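# Return the dial indicator base upright into its outline

## Task

The magnetic base of the dial indicator has been knocked out of the painted outline on the machine's steel face. Stand it upright within that outline again and leave its switch turned fully on.

## Robot and tools

Robot: two UR7e-type arms, left_arm and right_arm, each with a Robotiq 2F-85 two-finger gripper and a wrist camera. Cameras: cam_high (fixed), cam_left_wrist and cam_right_wrist, all 896x504.

Frames. Scene frame: origin at table-top height, midway between the nominal arm bases. +z is up, +x points out over the table, and left_arm is on the +y side. Image sides do not match arm names. Calibrated bases: left_arm at (-0.043, +0.347, 0) m, quat_wxyz (+1.000, 0, 0, +0.005); right_arm at (+0.061, -0.351, 0) m, quat_wxyz (+1.000, 0, 0, +0.007). Reported hand positions, orientations and velocities are in each arm's own base frame. Fixed cameras and the table use the scene frame. Motion offsets use the axes of that arm's current Hand target.

Gripper axes: fingers point along gripper +z and close along its y axis. end_effector_position is the point between the closed pads. Closed fingertips reach about 19 mm past it; open ones about 6 mm. A block sticks out about 10 cm toward gripper +x.

Row layout. Both motion tools take rows of 18 numbers, always including both arms. The first 9 are for left_arm: dx, dy, dz, rx, ry, rz, then gripper position, force_limit, speed. The next 9 are the same for right_arm. dx..rz are an offset, not a pose. They are measured from that arm's Hand target at the start of the action or move, along the Hand target's own axes. 1.0 equals 0.6 m of travel or 180 degrees. rx, ry, rz form a single rotation vector. Repeating the same offset moves the arm further again. Six zeros mean re-command the current Hand target. Per step the controller limits commanded orientation to within 32 degrees of the measured one.

Gripper numbers are absolute, in [-1, 1]. position: +1 is fully open (85 mm), about -0.8 is pads touching, and -1 closes until blocked. force_limit sets grip strength. speed sets finger speed: about 20 mm/s at -1, 85 at 0, 150 at +1. Both start at +1. A 0 is a real command, so to leave a gripper unchanged, resend its last three numbers. New force_limit or speed takes effect only with a position change of at least 0.01. To grip, send -1 and confirm object_status 2. Status codes: 0 moving; 1 blocked while opening; 2 blocked while closing; 3 reached the request or fully closed. position_measured is in counts: 3 open, about 78 for 60 mm, 130 for 40 mm, 180 for 20 mm, 230 pads together.

Tools.
- execute_actions(actions, cameras): actions is a list of actions. Each action is up to 15 rows, one per 1/30 s control step, with values in [-1, 1]. A short action repeats its last row to fill 15 steps. Every row counts from the pose at that action's start. Images come back only with an empty actions list or when cameras names them. An empty list also reports the scene number and task.
- move(target, speed, blend, stop_force, zero, blocking, cameras): drives straight-line paths toward offset targets. target is one 18-number row or a list of up to 15 rows, all measured from the same starting Hand targets. speed is in m/s, 0.002 to 3.6, default 0.25; turning is capped at twice that in rad/s. Give one value or one per target. blend (m) rounds corners in a list; 0 means stop at each target. stop_force (N, 3 to 120) ends an arm's path when its wrist sensor feels that much resistance. It is unreliable while the gripper rotates. Omit it when moving off a surface. zero (default true) re-zeroes the sensor before the move. blocking=false returns early but cannot be combined with stop_force. Paths avoid nothing, and moves past about 10 s are cut short. The result adds a 'move:' line such as done, off_target, moving, held or fault, plus limits notes (paced = clipped pose, held = steps withheld).
- wait(seconds 0 to 10), stop() to brake a running move, zoom_image(camera, region [x0, y0, x1, y1] in pixels, at most 504x504, latest image only), zero_wrist_force(arm), read_manual(section='licences'). finished_scene(scene) ends the current scene; pass its number as an integer.

Results list per-arm end_effector_position (m), end_effector_quat_wxyz and velocities. They also give Hand target (the last commanded pose, which the next offsets start from), Tool commands, Joint positions and torques, Wrist force and torque (in the end-effector axes, plus the largest reading since last shown) and object_status. A gripper often rests short of its Hand target; if it stays short, send the gap as an offset.

Cautions. The arms are stiff, so aiming even slightly beyond a firm contact can trigger a fault stop. A joint torque at its load limit, or about 150 N of outside force, halts that arm for 10 s. Hitting faster or aiming deeper presses harder, so approach slowly, ideally with stop_force. Keep the arms apart; a clearance check helps but can miss. Stay clear of an arm's own base. Avoid hard grips on parts still resting on something, dropping or releasing moving parts, and large twists or loads on the gripper. Anything falling or left off the table fails the task. Long stretched holds heat the motors: MOTOR HOT appears at 70 °C, and at 85 °C that arm is braked for a while. Occasional nudges may move loose objects. Check the cameras before finishing.

Each tool is called after "Emit:" as name(argument=value, ...), one argument or row to a line, values as JSON.

## Session

Emit:
execute_actions(
  actions=[],
)

Scene clock: 0.00 s.
left_arm: end_effector_position=(+0.2352, +0.1244, +0.3278) position_measured=3 object_status=3 end_effector_quat_wxyz=(-0.530, -0.141, +0.801, +0.240) | right_arm: end_effector_position=(+0.4025, +0.5340, +0.1287) position_measured=3 object_status=3 end_effector_quat_wxyz=(-0.021, +0.979, +0.099, +0.177)
Joint positions: left_arm=[-0.149 -1.476 1.684 -0.537 -1.474 -0.566] | right_arm=[4.387 -1.949 -1.749 -0.822 1.266 -2.128]
Joint velocities: within noise
Joint torques (N m): no reading
Wrist force (N): no reading
Wrist torque (N m): no reading
Wrist force, peak (N): no reading
Hand target: left_arm +0.2352, +0.1244, +0.3278; -0.530, -0.141, +0.801, +0.240 | right_arm +0.4025, +0.5340, +0.1287; -0.021, +0.979, +0.099, +0.177
Tool commands: left_gripper/position=+1.0 left_gripper/force_limit=+1.0 left_gripper/speed=+1.0 right_gripper/position=+1.0 right_gripper/force_limit=+1.0 right_gripper/speed=+1.0

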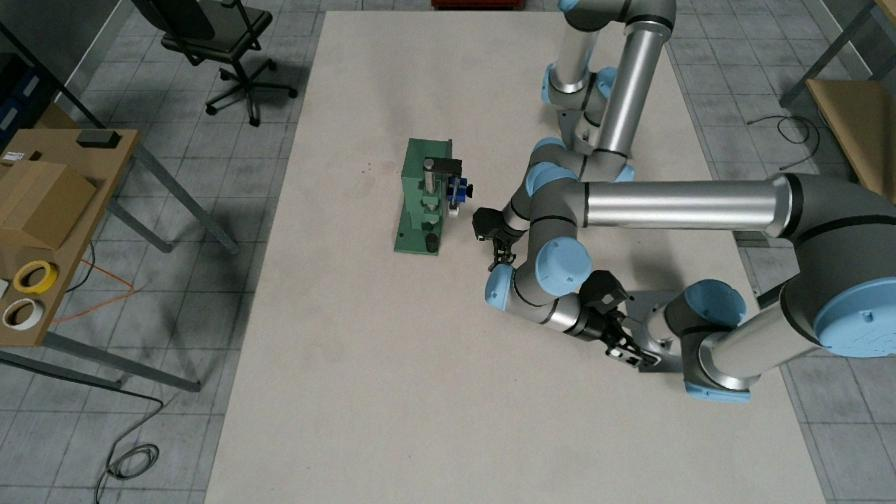

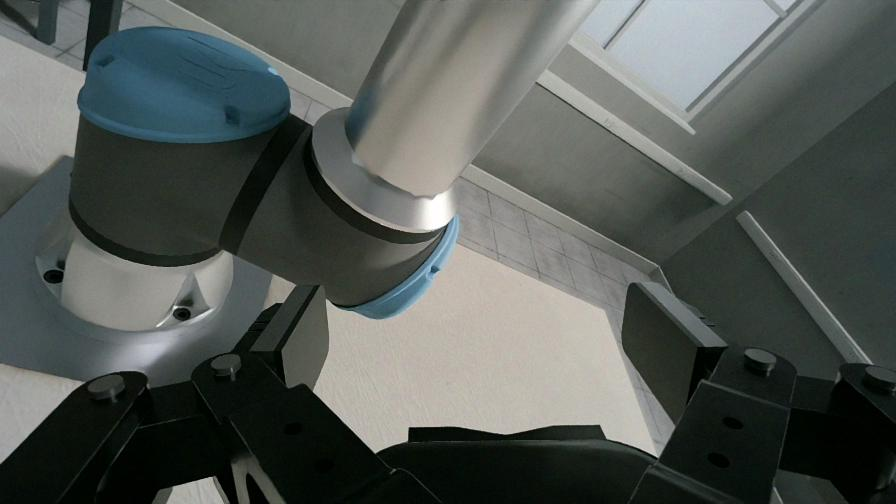

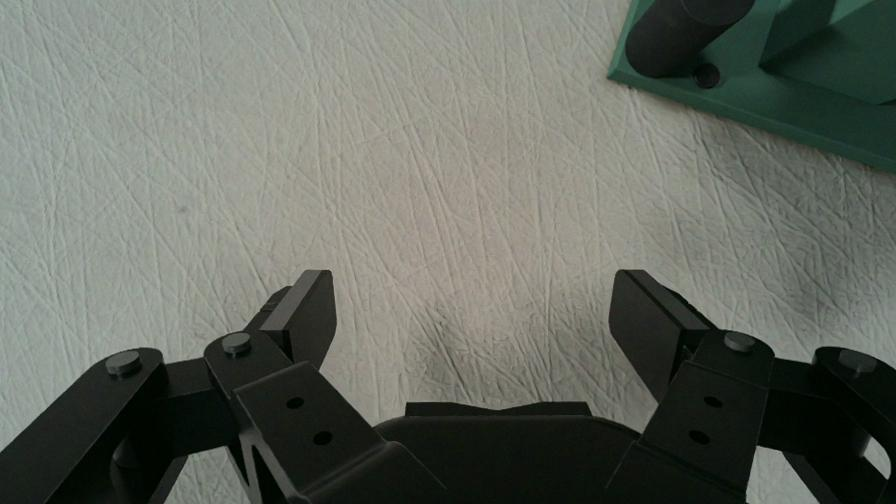

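Emit:
zoom_image(
  camera="cam_high",
  region=[370, 120, 530, 270],
)

Scaled by 3.150.

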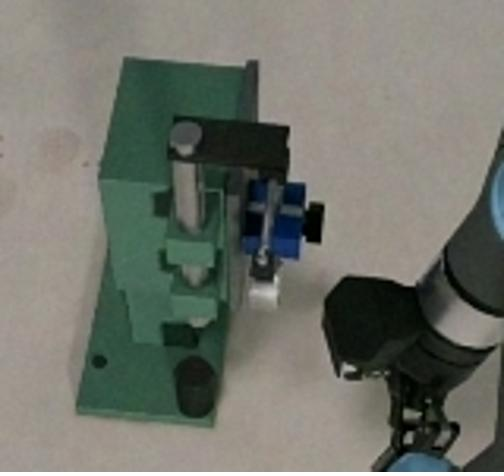

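Emit:
move(
  target=[0,0,0,0,0,0,1,1,1,-0.0595,0.212,-0.150,-0.0575,0.385,0.0374,1,1,1],
  speed=0.4,
  cameras=["all"],
)

Scene clock: 70.87 s.
left_arm: end_effector_position=(+0.2352, +0.1244, +0.3278) position_measured=3 object_status=3 end_effector_quat_wxyz=(-0.530, -0.141, +0.801, +0.240) | right_arm: end_effector_position=(+0.3656, +0.3959, +0.1996) position_measured=3 object_status=3 end_effector_quat_wxyz=(-0.023, +0.709, +0.022, +0.704)
Joint positions: left_arm=[-0.149 -1.476 1.684 -0.537 -1.474 -0.566] | right_arm=[4.777 -1.839 -2.452 -0.554 0.007 -1.438]
Joint torques (N m): left_arm=[0.34 -24.81 -19.94 1.32 -0.09 -0.37] | right_arm=[10.83 30.26 17.31 0.23 -5.23 2]
Wrist force (N): left_arm=[0.1 -0.3 0.1] | right_arm=[-0.5 -0.3 -1.4]
Wrist torque (N m): left_arm=[-0.05 -0.02 0.00] | right_arm=[0.01 -0.09 -0.16]
Wrist force, peak (N): left_arm=[0.4 -0.2 0.6] | right_arm=[-1.0 0.0 -1.5]
Hand target: left_arm +0.2352, +0.1244, +0.3278; -0.530, -0.141, +0.801, +0.240 | right_arm +0.3646, +0.3958, +0.1996; -0.001, +0.707, +0.000, +0.708
Off the commanded pose: left_arm 0.000 m, 0 deg | right_arm 0.001 m, 4 deg.
move: off_target (right_arm)

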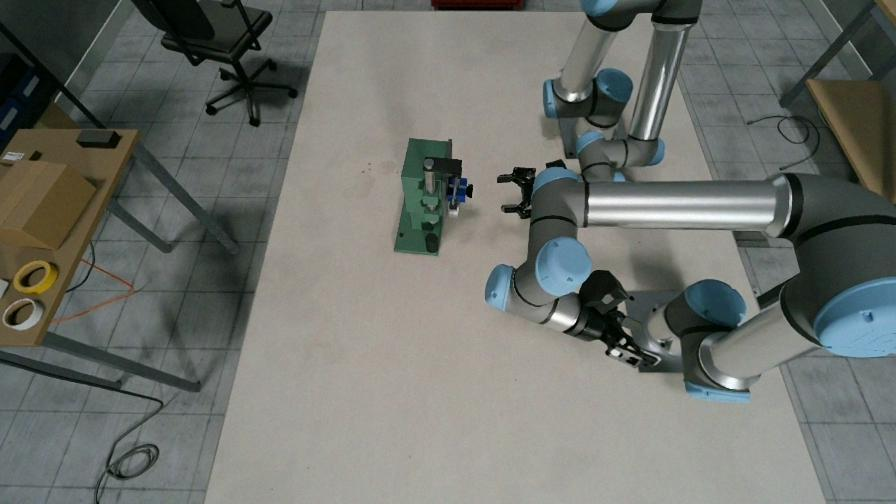

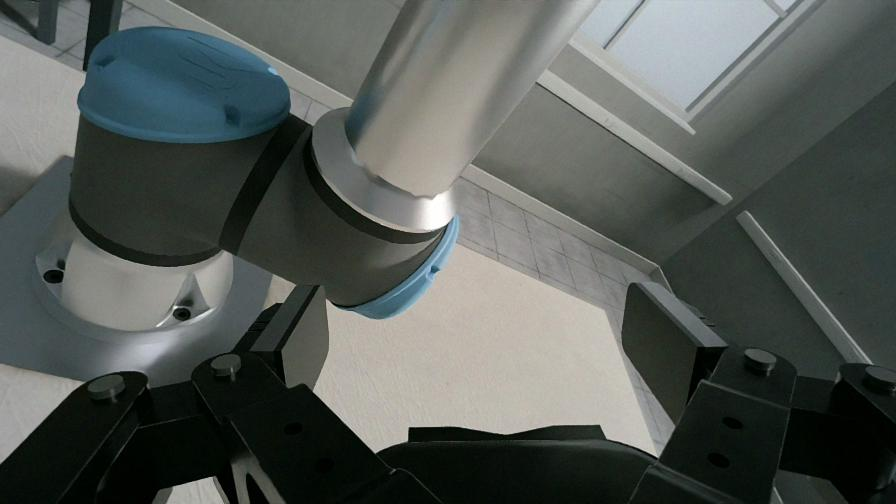

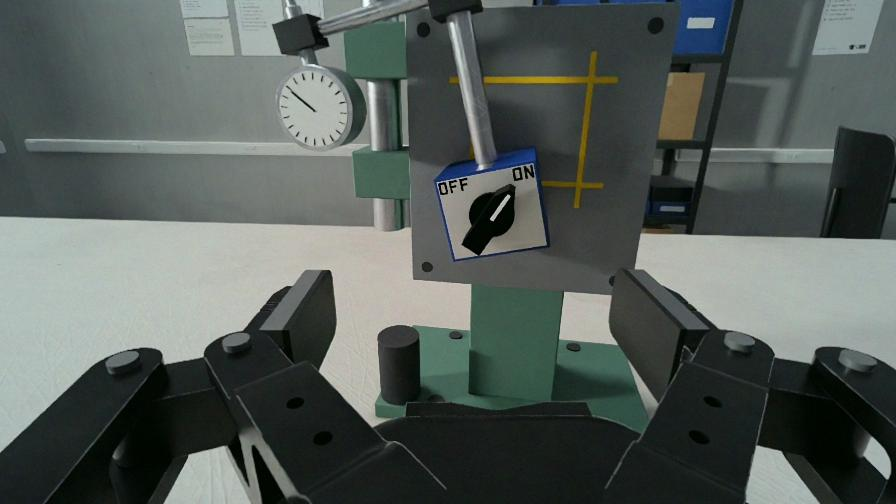

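Emit:
zoom_image(
  camera="cam_right_wrist",
  region=[260, 0, 700, 300],
)

Emit:
zoom_image(
  camera="cam_right_wrist",
  region=[410, 130, 580, 280],
)

Scaled by 1.145.

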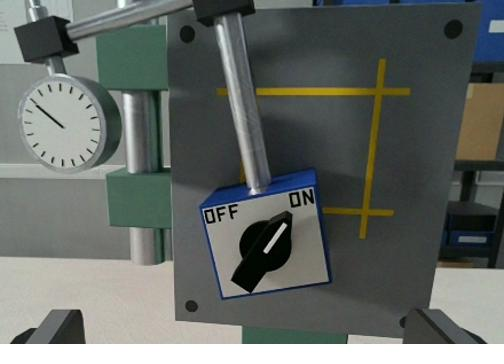

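Scaled by 2.965.

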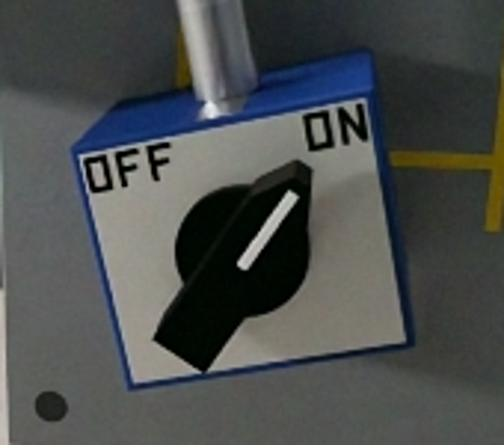

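Emit:
move(
  target=[
    [-0.2413,-0.2565,-0.2448,-0.160,-0.425,0.519,1,1,1,0.0273,0.2252,0.1518,0.2252,-0.2734,0.398,1,1,1],
    [0.0633,-0.5983,-0.383,-0.902,-0.258,0.184,1,1,1,0.0273,0.2252,0.1518,0.2252,-0.2734,0.398,1,1,1],
  ],
  speed=0.6,
  blend=0.03,
  cameras=["all"],
)

Scene clock: 305.07 s.
left_arm: end_effector_position=(+0.4190, -0.2514, +0.2397) position_measured=3 object_status=3 end_effector_quat_wxyz=(-0.033, +0.694, +0.032, +0.718) | right_arm: end_effector_position=(+0.4557, +0.2608, +0.2160) position_measured=3 object_status=3 end_effector_quat_wxyz=(-0.615, +0.743, -0.170, +0.204)
Joint positions: left_arm=[-1.465 -1.65 2.586 -2.103 0.037 1.167] | right_arm=[3.696 -2.041 -2.445 1.163 2.035 -1.749]
Joint torques (N m): left_arm=[11.92 -22.66 -23.85 -1.19 3.6 -2.23] | right_arm=[-12.98 18.83 16.11 4.58 3.21 1.85]
Wrist force (N): left_arm=[-1.6 -0.4 -1.1] | right_arm=[0.3 1.2 -0.4]
Wrist torque (N m): left_arm=[-0.17 0.23 0.16] | right_arm=[0.11 -0.22 -0.22]
Wrist force, peak (N): left_arm=[3.1 2.4 2.6] | right_arm=[-0.9 -0.4 -1.5]
Hand target: left_arm +0.4203, -0.2513, +0.2397; +0.000, +0.708, -0.001, +0.706 | right_arm +0.4557, +0.2608, +0.2160; -0.615, +0.743, -0.170, +0.204
Off the commanded pose: left_arm 0.001 m, 6 deg | right_arm 0.000 m, 0 deg.
move: off_target (left_arm)

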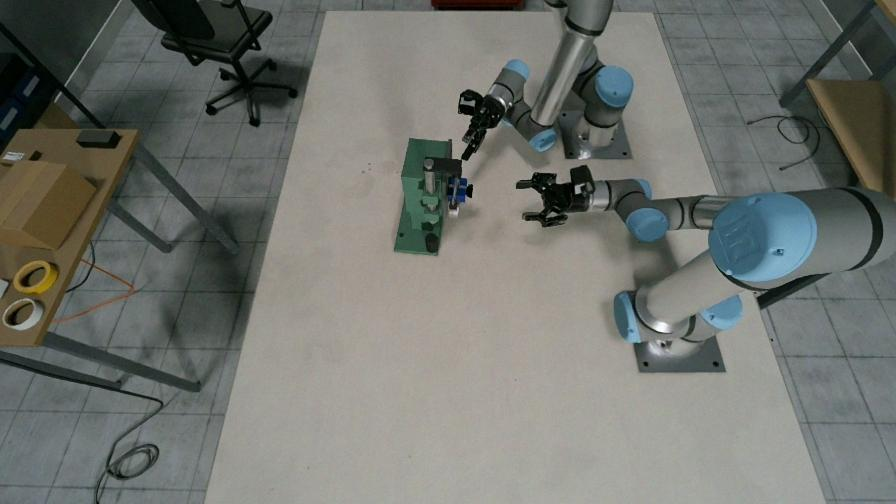

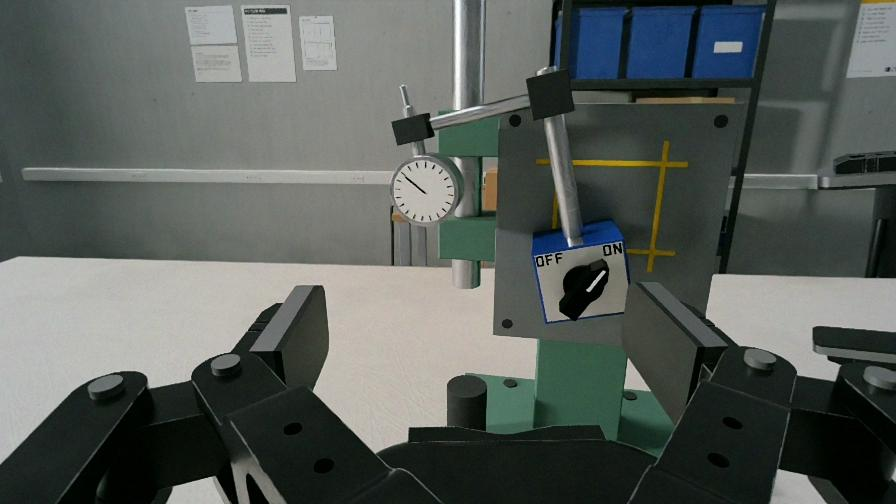

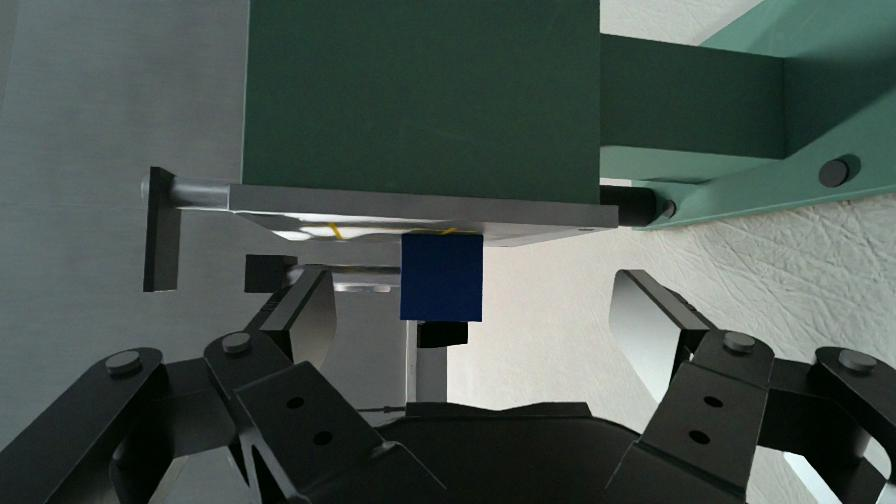

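Emit:
zoom_image(
  camera="cam_right_wrist",
  region=[380, 210, 500, 360],
)

Emit:
zoom_image(
  camera="cam_left_wrist",
  region=[520, 220, 640, 340],
)

Scaled by 3.360.

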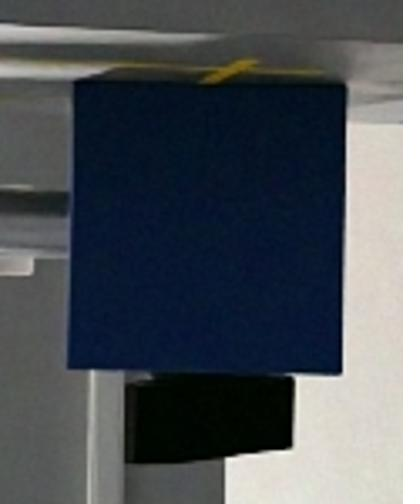

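Scaled by 4.200.

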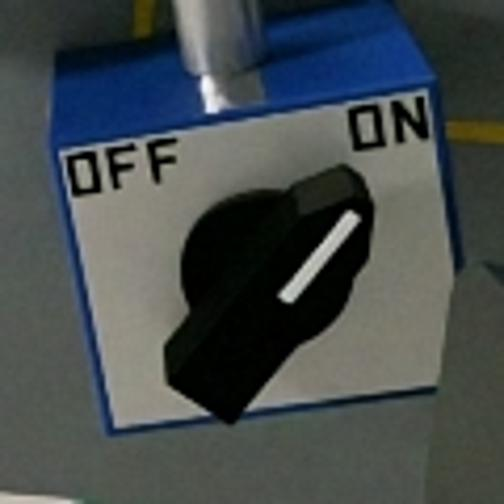

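Emit:
move(
  target=[-0.0612,0.0848,0.0828,0,0,0.185,1,1,1,-0.064,-0.0187,0.075,-0.0043,0,-0.0025,1,1,1],
  speed=0.3,
  cameras=["cam_left_wrist","cam_right_wrist"],
)

Scene clock: 457.30 s.
left_arm: end_effector_position=(+0.4698, -0.3022, +0.2029) position_measured=3 object_status=3 end_effector_quat_wxyz=(-0.202, +0.678, -0.204, +0.677) | right_arm: end_effector_position=(+0.4458, +0.3202, +0.2161) position_measured=3 object_status=3 end_effector_quat_wxyz=(-0.609, +0.748, -0.168, +0.206)
Joint positions: left_arm=[-1.326 -1.407 2.198 -0.782 0.247 0.574] | right_arm=[3.876 -2.032 -2.434 1.141 1.856 -1.727]
Joint torques (N m): left_arm=[12.74 -10.48 -22.97 0.99 1.44 -2.15] | right_arm=[10.14 34.48 15.33 0.11 -2.72 1.72]
Wrist force (N): left_arm=[-1.5 0.4 -0.9] | right_arm=[0.4 1.0 -0.6]
Wrist torque (N m): left_arm=[-0.13 0.27 0.37] | right_arm=[0.09 -0.25 -0.22]
Wrist force, peak (N): left_arm=[-2.2 1.2 -1.1] | right_arm=[0.8 1.0 -0.9]
Hand target: left_arm +0.4698, -0.3022, +0.2029; -0.202, +0.678, -0.204, +0.677 | right_arm +0.4458, +0.3202, +0.2161; -0.609, +0.748, -0.168, +0.206
Off the commanded pose: left_arm 0.000 m, 0 deg | right_arm 0.000 m, 0 deg.
move: done
Images, in order (width x height): cam_left_wrist 896x504, cam_right_wrist 896x504.

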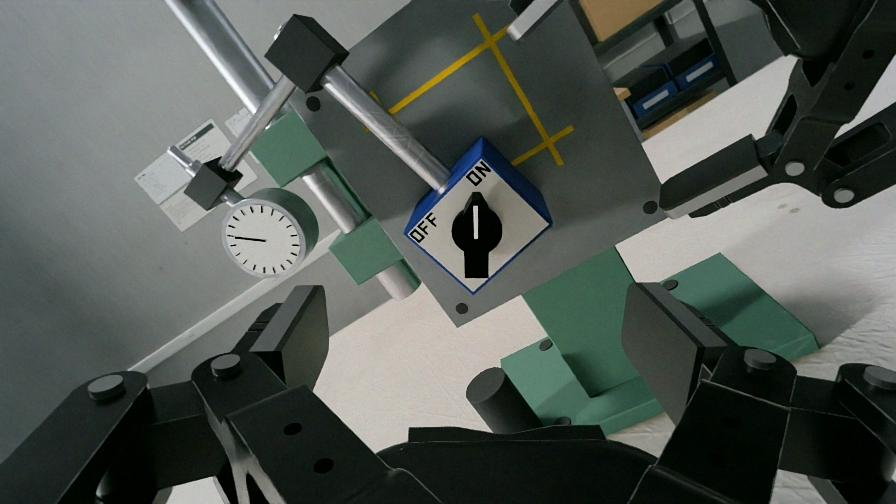

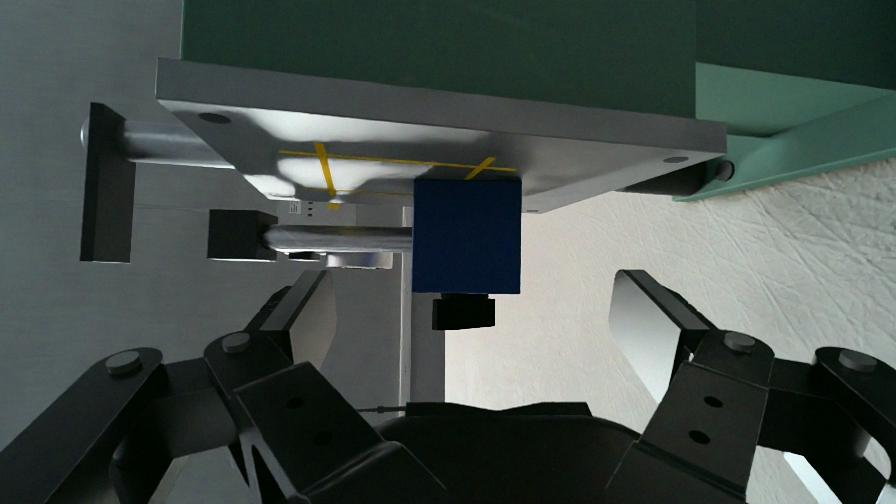

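Emit:
zoom_image(
  camera="cam_left_wrist",
  region=[390, 120, 570, 300],
)

Emit:
move(
  target=[0,0,0,0,0,0,1,1,1,0.0002,0,0.0867,0,0,0,1,1,1],
  speed=0.1,
  cameras=["cam_left_wrist","cam_right_wrist"],
)

Scaled by 2.800.

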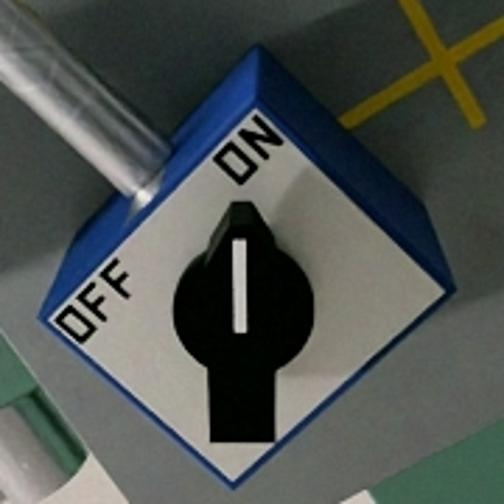

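Scene clock: 486.33 s.
left_arm: end_effector_position=(+0.4698, -0.3022, +0.2029) position_measured=3 object_status=3 end_effector_quat_wxyz=(-0.202, +0.678, -0.204, +0.677) | right_arm: end_effector_position=(+0.4725, +0.3638, +0.2071) position_measured=3 object_status=3 end_effector_quat_wxyz=(-0.609, +0.748, -0.168, +0.206)
Joint positions: left_arm=[-1.326 -1.407 2.198 -0.782 0.247 0.574] | right_arm=[3.917 -2.101 -2.317 1.096 1.815 -1.719]
Joint torques (N m): left_arm=[12.21 -11.13 -23.71 1.15 1.63 -2.4] | right_arm=[9.27 22.23 16.68 0.14 -2.93 1.8]
Wrist force (N): left_arm=[-1.4 0.6 -1.0] | right_arm=[0.4 1.0 -0.6]
Wrist torque (N m): left_arm=[-0.10 0.25 0.36] | right_arm=[0.07 -0.25 -0.21]
Wrist force, peak (N): left_arm=[-2.0 0.9 -0.8] | right_arm=[0.5 0.8 -1.8]
Hand target: left_arm +0.4698, -0.3022, +0.2029; -0.202, +0.678, -0.204, +0.677 | right_arm +0.4725, +0.3638, +0.2071; -0.609, +0.748, -0.168, +0.206
Off the commanded pose: left_arm 0.000 m, 0 deg | right_arm 0.000 m, 0 deg.
move: done
Images, in order (width x height): cam_left_wrist 896x504, cam_right_wrist 896x504.

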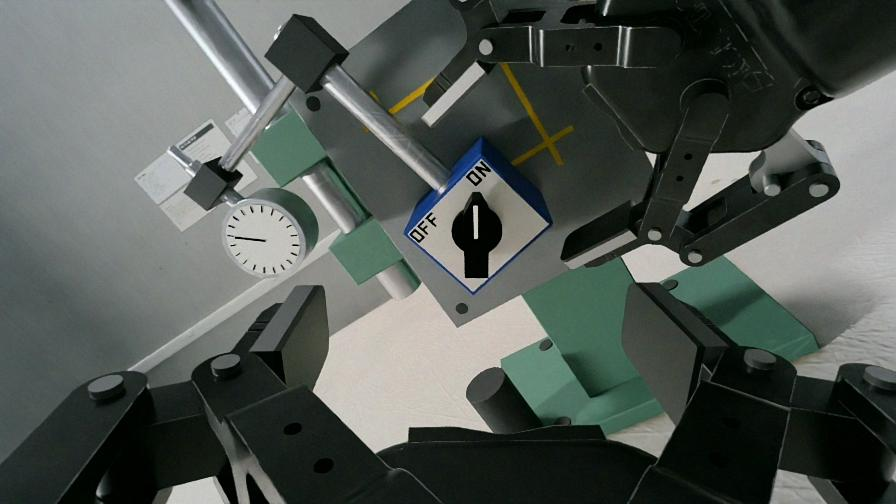

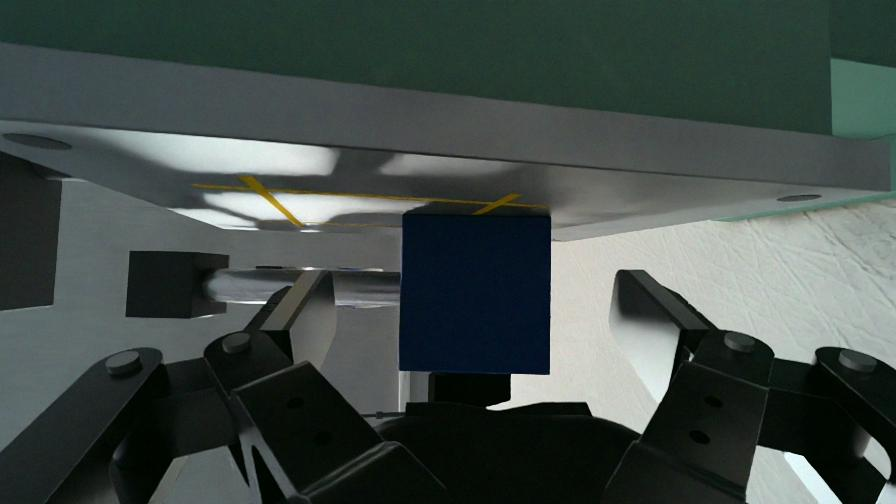

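Emit:
move(
  target=[0,0,0,0,0,0,-0.15,0,0,0,0,0,0,0,0,-1,-0.6,-1],
  cameras=["cam_left_wrist","cam_right_wrist"],
)

Scene clock: 561.00 s.
left_arm: end_effector_position=(+0.4698, -0.3022, +0.2029) position_measured=148 object_status=3 end_effector_quat_wxyz=(-0.202, +0.678, -0.204, +0.677) | right_arm: end_effector_position=(+0.4726, +0.3638, +0.2070) position_measured=119 object_status=0 end_effector_quat_wxyz=(-0.609, +0.748, -0.168, +0.205)
Joint positions: left_arm=[-1.326 -1.407 2.198 -0.782 0.247 0.574] | right_arm=[3.917 -2.101 -2.316 1.095 1.815 -1.719]
Joint torques (N m): left_arm=[12.72 -10.91 -22.8 0.95 1.78 -2.11] | right_arm=[11.16 26.9 16.16 3.09 -2.39 1.34]
Wrist force (N): left_arm=[-1.5 0.5 -1.1] | right_arm=[-4.4 8.3 -28.4]
Wrist torque (N m): left_arm=[-0.14 0.25 0.36] | right_arm=[-0.71 -0.31 0.01]
Wrist force, peak (N): left_arm=[-1.8 0.9 -1.1] | right_arm=[-4.4 8.5 -28.4]
Hand target: left_arm +0.4698, -0.3022, +0.2029; -0.202, +0.678, -0.204, +0.677 | right_arm +0.4725, +0.3638, +0.2071; -0.609, +0.748, -0.168, +0.206
Off the commanded pose: left_arm 0.000 m, 0 deg | right_arm 0.000 m, 0 deg.
move: done
Images, in order (width x height): cam_left_wrist 896x504, cam_right_wrist 896x504.

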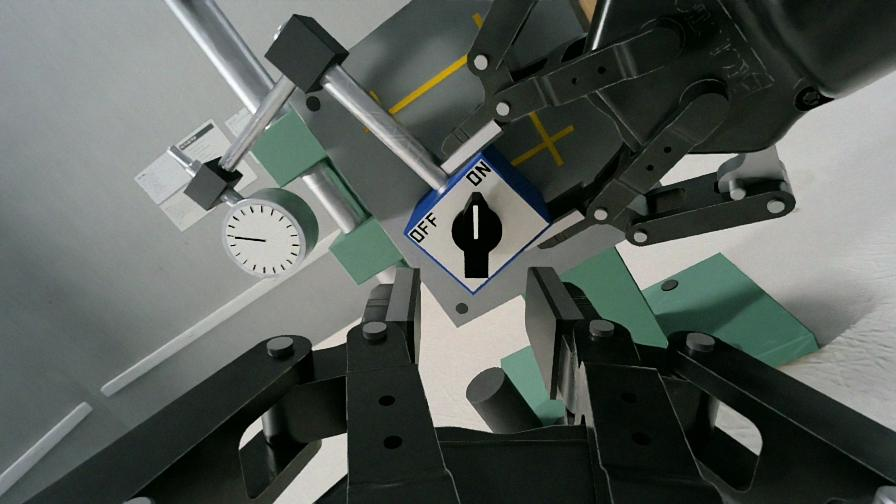

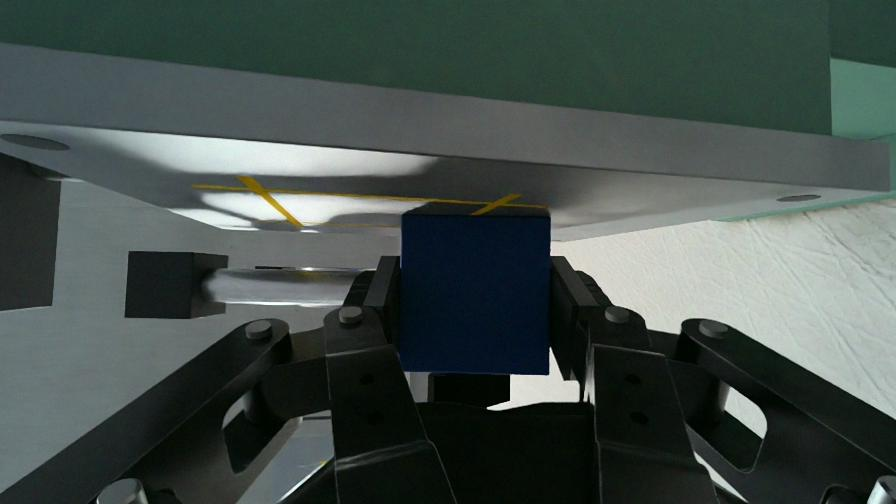

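Emit:
move(
  target=[0.003,0.0015,0.1,0,0,0,-0.15,0,0,0,0,0,0,0,0,-1,-0.6,-1],
  speed=0.15,
  cameras=["cam_left_wrist"],
)

Scene clock: 568.80 s.
left_arm: end_effector_position=(+0.5297, -0.3041, +0.2038) position_measured=148 object_status=3 end_effector_quat_wxyz=(-0.202, +0.678, -0.204, +0.677) | right_arm: end_effector_position=(+0.4725, +0.3638, +0.2071) position_measured=119 object_status=2 end_effector_quat_wxyz=(-0.609, +0.748, -0.168, +0.206)
Joint positions: left_arm=[-1.172 -1.327 2.089 -0.757 0.401 0.577] | right_arm=[3.917 -2.101 -2.316 1.096 1.815 -1.719]
Joint torques (N m): left_arm=[10.47 -13.94 -24.44 0.82 1.68 -2.12] | right_arm=[10.81 35.55 16.53 5.22 1.42 -1.14]
Wrist force (N): left_arm=[-1.4 0.7 -0.6] | right_arm=[-4.2 9.6 -27.1]
Wrist torque (N m): left_arm=[-0.14 0.26 0.36] | right_arm=[-0.72 -0.32 0.01]
Wrist force, peak (N): left_arm=[-1.7 0.4 -2.1] | right_arm=[-4.3 8.6 -28.4]
Hand target: left_arm +0.5298, -0.3041, +0.2037; -0.202, +0.678, -0.204, +0.677 | right_arm +0.4725, +0.3638, +0.2071; -0.609, +0.748, -0.168, +0.206
Off the commanded pose: left_arm 0.000 m, 0 deg | right_arm 0.000 m, 0 deg.
move: done
Images, in order (width x height): cam_left_wrist 896x504.

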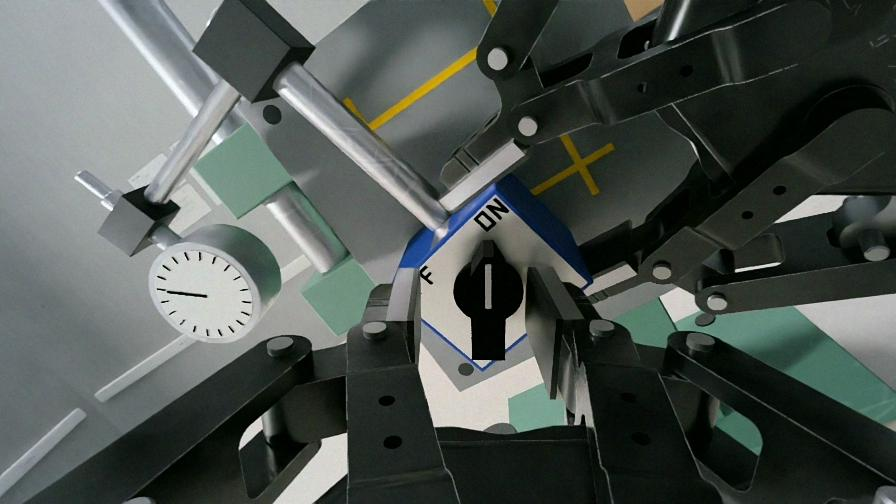

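Emit:
move(
  target=[-0.0100,0.0067,0.010,0,0,0,-0.15,0,0,0,0,0,0,0,0,-1,-0.6,-1],
  speed=0.1,
  cameras=["cam_left_wrist"],
)

Emit:
zoom_image(
  camera="cam_left_wrist",
  region=[380, 200, 620, 400],
)

Scene clock: 597.70 s.
left_arm: end_effector_position=(+0.5313, -0.3035, +0.2011) position_measured=148 object_status=3 end_effector_quat_wxyz=(-0.203, +0.678, -0.204, +0.676) | right_arm: end_effector_position=(+0.4725, +0.3638, +0.2071) position_measured=119 object_status=2 end_effector_quat_wxyz=(-0.609, +0.748, -0.168, +0.206)
Joint positions: left_arm=[-1.168 -1.32 2.088 -0.76 0.404 0.577] | right_arm=[3.917 -2.101 -2.316 1.096 1.815 -1.719]
Joint torques (N m): left_arm=[2.02 -25.99 -16.77 -1.21 0.22 -0.36] | right_arm=[11.04 34.8 17.15 5.32 1.51 -1.27]
Wrist force (N): left_arm=[-3.1 2.9 -0.7] | right_arm=[-4.4 9.7 -27.3]
Wrist torque (N m): left_arm=[0.20 0.53 0.36] | right_arm=[-0.72 -0.30 0.01]
Wrist force, peak (N): left_arm=[18.8 -30.1 -130.0] | right_arm=[-4.6 9.7 -27.5]
Hand target: left_arm +0.5313, -0.3035, +0.2011; -0.203, +0.678, -0.204, +0.676 (not the last commanded pose) | right_arm +0.4725, +0.3638, +0.2071; -0.609, +0.748, -0.168, +0.206
Tool commands: left_gripper/position=-0.152941 left_gripper/force_limit=+0.003922 left_gripper/speed=+0.003922 right_gripper/position=-1.0 right_gripper/force_limit=-0.6 right_gripper/speed=-1.0
Off the commanded pose: left_arm 0.006 m, 0 deg | right_arm 0.000 m, 0 deg.
FORCE FAULT: contact force on the left arm reached its limit, and that arm stopped. The contact can be on any part of that arm, not only on its tool. That arm's remaining commands of this call were not run. That arm is still stopped at the end of this call. That arm stays stopped for about 10 more seconds. Until then a move that you send moves the other arm only, and its call returns only when the move has ended. Once the stop has ended, the next robot result says so. If the stop ends while you think or write, that arm runs what you send next, counted from a new Hand target: where the arm stands when the stop ends. While its stop runs, that arm takes no new command, but its gripper still runs the gripper command that each later call begins with. Until it ends, the stop uses up actions while you think or wait. An arm that is not stopped still takes commands.
move: fault (left_arm)
Images, in order (width x height): cam_left_wrist 896x504.

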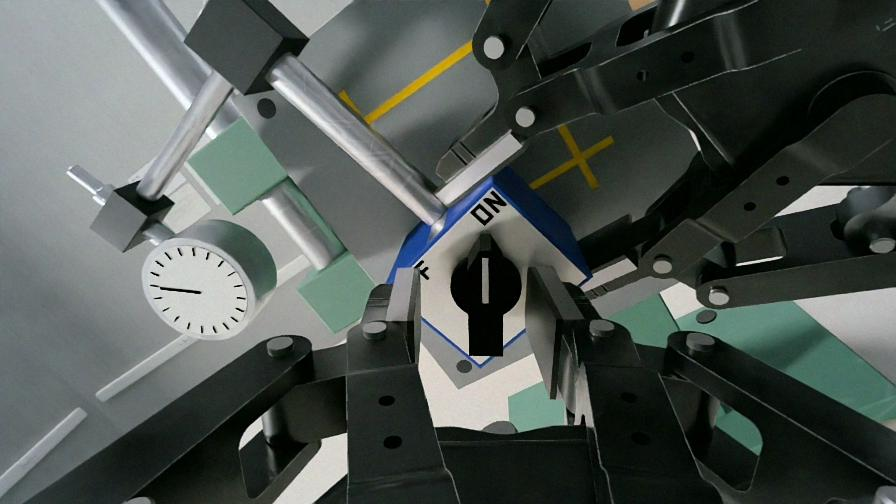

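Scaled by 2.100.

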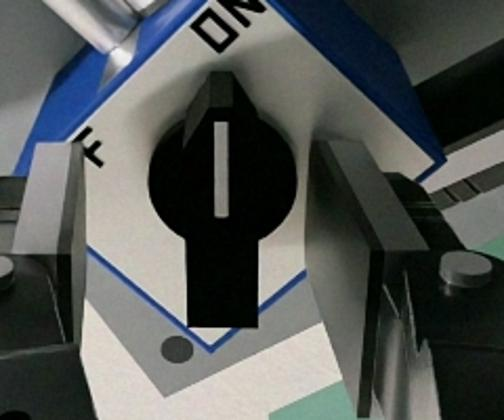

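Emit:
wait(
  seconds=0.5,
  cameras=["all"],
)

Emit:
zoom_image(
  camera="cam_high",
  region=[400, 90, 600, 240],
)

Scene clock: 654.07 s.
left_arm: end_effector_position=(+0.5313, -0.3035, +0.2011) position_measured=148 object_status=3 end_effector_quat_wxyz=(-0.203, +0.678, -0.204, +0.676) | right_arm: end_effector_position=(+0.4725, +0.3638, +0.2071) position_measured=119 object_status=2 end_effector_quat_wxyz=(-0.609, +0.748, -0.168, +0.206)
Joint positions: left_arm=[-1.168 -1.32 2.088 -0.76 0.404 0.577] | right_arm=[3.917 -2.101 -2.316 1.096 1.815 -1.719]
Joint torques (N m): left_arm=[-0.46 -26.61 -16.61 -0.88 -0.04 -0.39] | right_arm=[10.13 34.4 16.85 5.27 1.37 -1.17]
Wrist force (N): left_arm=[-3.0 2.6 -0.8] | right_arm=[-4.5 9.5 -27.3]
Wrist torque (N m): left_arm=[0.16 0.52 0.37] | right_arm=[-0.74 -0.27 0.01]
Wrist force, peak (N): left_arm=[-3.4 2.8 -0.9] | right_arm=[-4.4 9.6 -27.5]
Hand target: left_arm +0.5313, -0.3035, +0.2011; -0.203, +0.678, -0.204, +0.676 (not the last commanded pose) | right_arm +0.4725, +0.3638, +0.2071; -0.609, +0.748, -0.168, +0.206
Tool commands: left_gripper/position=-0.152941 left_gripper/force_limit=+0.003922 left_gripper/speed=+0.003922 right_gripper/position=-1.0 right_gripper/force_limit=-0.6 right_gripper/speed=-1.0
Off the commanded pose: left_arm 0.006 m, 0 deg | right_arm 0.000 m, 0 deg.
FORCE FAULT, CONTINUED: the left arm's stop, for the force fault that an earlier result reported, is over. The rest of the stop counts as 19 of the actions that you can send in this scene. During its stop the left arm's controller moved it back a little. That arm's target is now where it stood when the stop ended, not its last command. That arm accepts commands again.
wait: 0.50 s; at rest from the start

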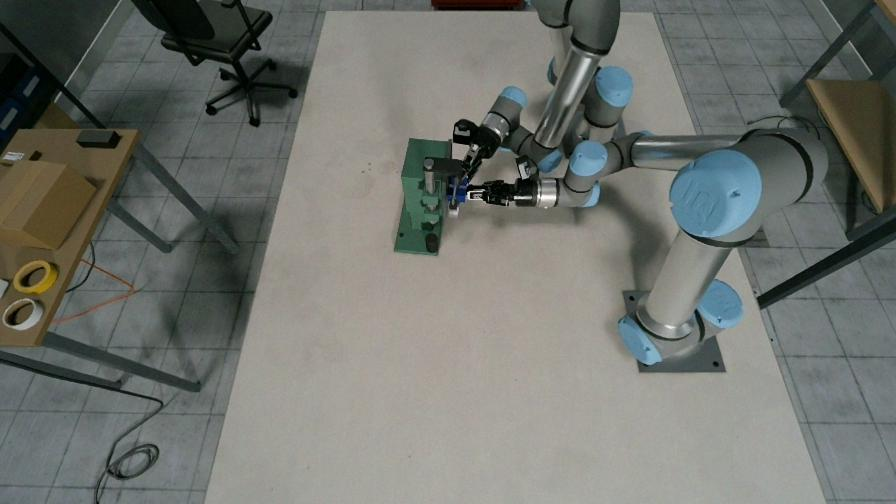

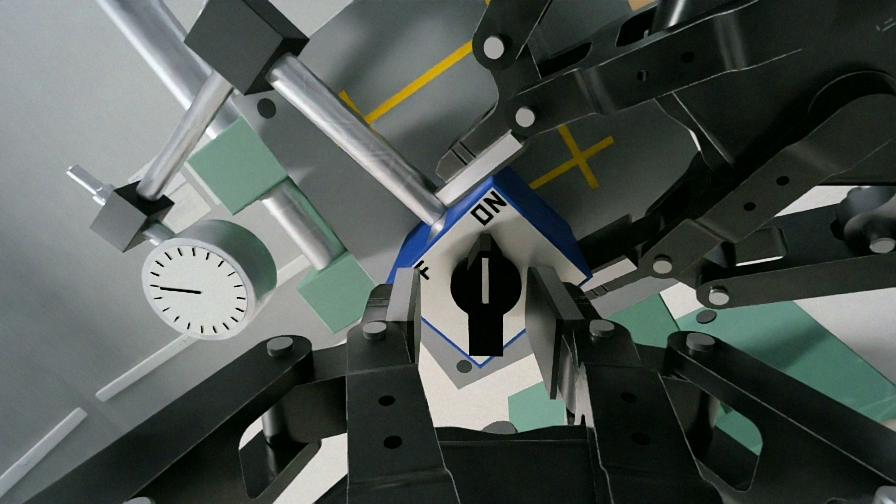

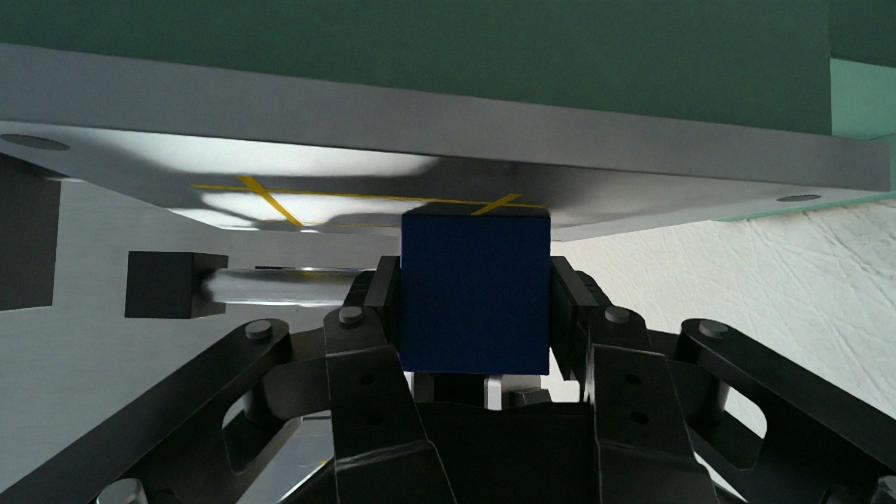

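Scaled by 2.520.

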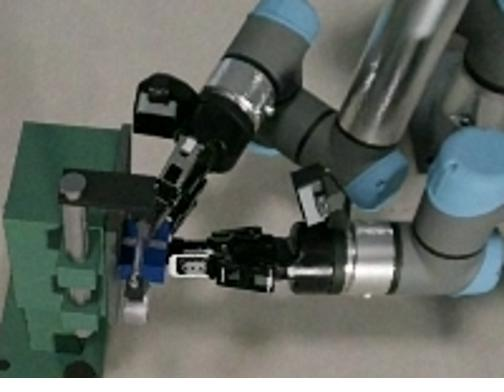

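Emit:
zoom_image(
  camera="cam_right_wrist",
  region=[380, 340, 600, 440],
)

Scaled by 2.291.

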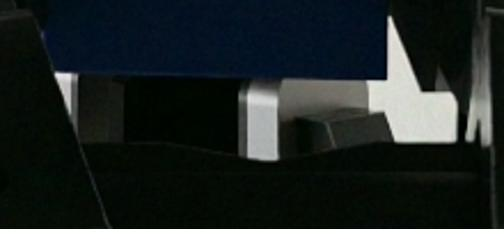

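Emit:
move(
  target=[
    [0,0,-0.0133,0,0,0,-0.15,0,0,0,0,0,0,0,0,-1,-0.6,-1],
    [0.005,0.0067,-0.0133,0,0,0,-0.15,0,0,0,0,0,0,0,0,-1,-0.6,-1],
    [0.005,0.0067,-0.0133,0,0,0,-0.5,-1,-1,0,0,0,0,0,0,-1,-0.6,-1],
  ],
  speed=0.1,
  cameras=["cam_left_wrist","cam_right_wrist"],
)

Emit:
zoom_image(
  camera="cam_left_wrist",
  region=[380, 200, 620, 400],
)

Scene clock: 779.40 s.
left_arm: end_effector_position=(+0.5233, -0.3085, +0.2014) position_measured=192 object_status=0 end_effector_quat_wxyz=(-0.203, +0.678, -0.204, +0.676) | right_arm: end_effector_position=(+0.4725, +0.3638, +0.2071) position_measured=119 object_status=2 end_effector_quat_wxyz=(-0.609, +0.748, -0.168, +0.206)
Joint positions: left_arm=[-1.192 -1.324 2.092 -0.76 0.38 0.577] | right_arm=[3.917 -2.101 -2.316 1.096 1.815 -1.719]
Joint torques (N m): left_arm=[-12.26 -15.24 -23.59 0.64 -1.6 -2.24] | right_arm=[8.36 34.42 16.11 5.12 1.36 -1.18]
Wrist force (N): left_arm=[-2.7 2.7 -0.5] | right_arm=[-4.4 9.3 -27.2]
Wrist torque (N m): left_arm=[0.17 0.45 0.36] | right_arm=[-0.76 -0.29 0.01]
Wrist force, peak (N): left_arm=[-3.3 2.9 -0.8] | right_arm=[-4.4 9.8 -27.4]
Hand target: left_arm +0.5233, -0.3085, +0.2014; -0.203, +0.678, -0.204, +0.676 | right_arm +0.4725, +0.3638, +0.2071; -0.609, +0.748, -0.168, +0.206
Off the commanded pose: left_arm 0.000 m, 0 deg | right_arm 0.000 m, 0 deg.
move: done
Images, in order (width x height): cam_left_wrist 896x504, cam_right_wrist 896x504.

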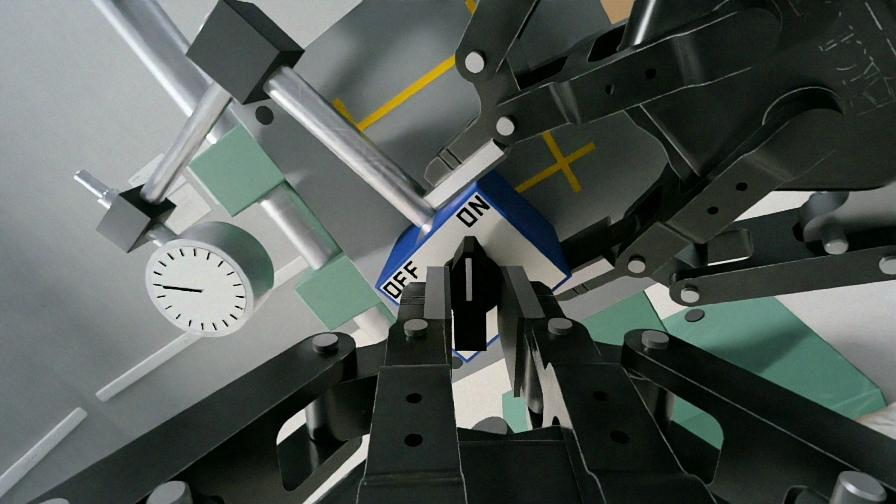

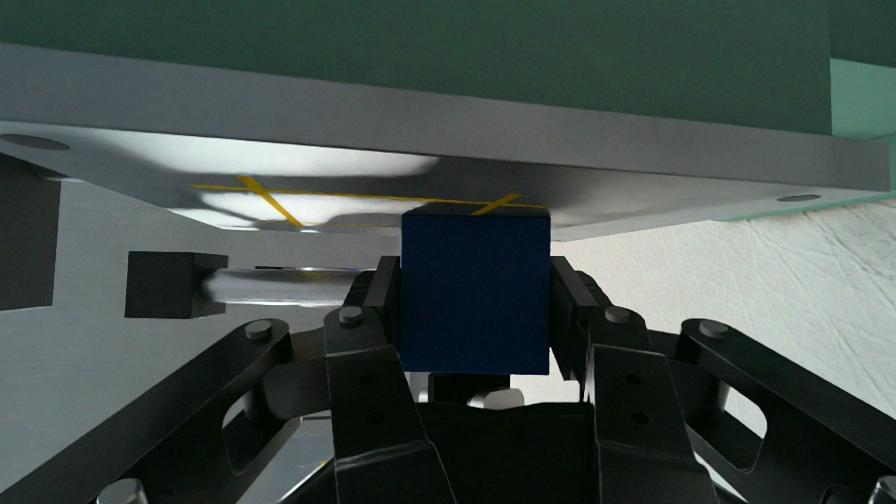

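Scaled by 2.100.

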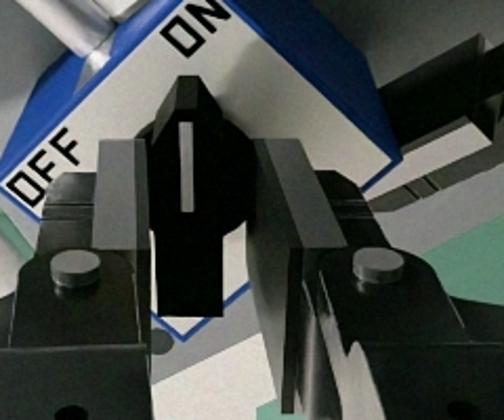

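Emit:
zoom_image(
  camera="cam_right_wrist",
  region=[400, 350, 560, 430],
)

Scaled by 3.150.

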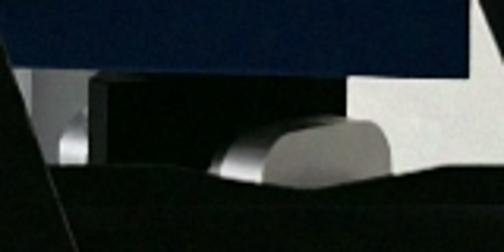

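Emit:
move(
  target=[
    [-0.0012,-0.003,0.0042,0,0,0,-0.5,-1,-1,0,0,0,0,0,0,-1,-0.6,-1],
    [-0.0012,-0.003,0.0042,0,0,0,-1,-1,-1,0,0,0,0,0,0,-1,-0.6,-1],
  ],
  speed=0.1,
  cameras=["cam_left_wrist","cam_right_wrist"],
)

Scene clock: 831.67 s.
left_arm: end_effector_position=(+0.5258, -0.3067, +0.2018) position_measured=204 object_status=0 end_effector_quat_wxyz=(-0.203, +0.678, -0.205, +0.676) | right_arm: end_effector_position=(+0.4725, +0.3638, +0.2071) position_measured=119 object_status=2 end_effector_quat_wxyz=(-0.609, +0.748, -0.168, +0.206)
Joint positions: left_arm=[-1.184 -1.324 2.091 -0.759 0.388 0.577] | right_arm=[3.917 -2.101 -2.316 1.096 1.815 -1.719]
Joint torques (N m): left_arm=[13.21 -39.17 -24.36 0.08 -6.31 1.83] | right_arm=[8.36 34.38 16.72 5.07 1.05 -1.21]
Wrist force (N): left_arm=[-12.1 27.9 1.6] | right_arm=[-4.4 9.5 -27.1]
Wrist torque (N m): left_arm=[-0.36 0.52 0.14] | right_arm=[-0.73 -0.29 0.01]
Wrist force, peak (N): left_arm=[-12.3 28.1 1.5] | right_arm=[-4.1 9.4 -27.6]
Hand target: left_arm +0.5258, -0.3066, +0.2018; -0.203, +0.678, -0.204, +0.676 | right_arm +0.4725, +0.3638, +0.2071; -0.609, +0.748, -0.168, +0.206
Off the commanded pose: left_arm 0.000 m, 0 deg | right_arm 0.000 m, 0 deg.
move: done
Images, in order (width x height): cam_left_wrist 896x504, cam_right_wrist 896x504.

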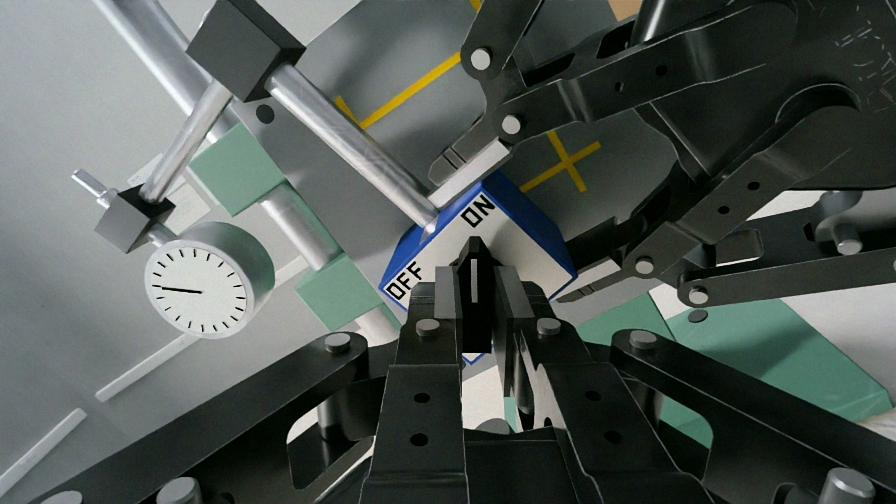

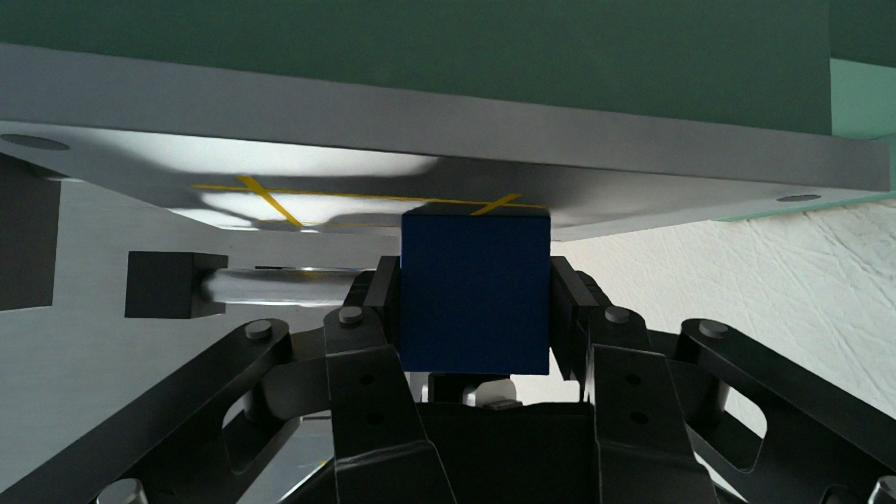

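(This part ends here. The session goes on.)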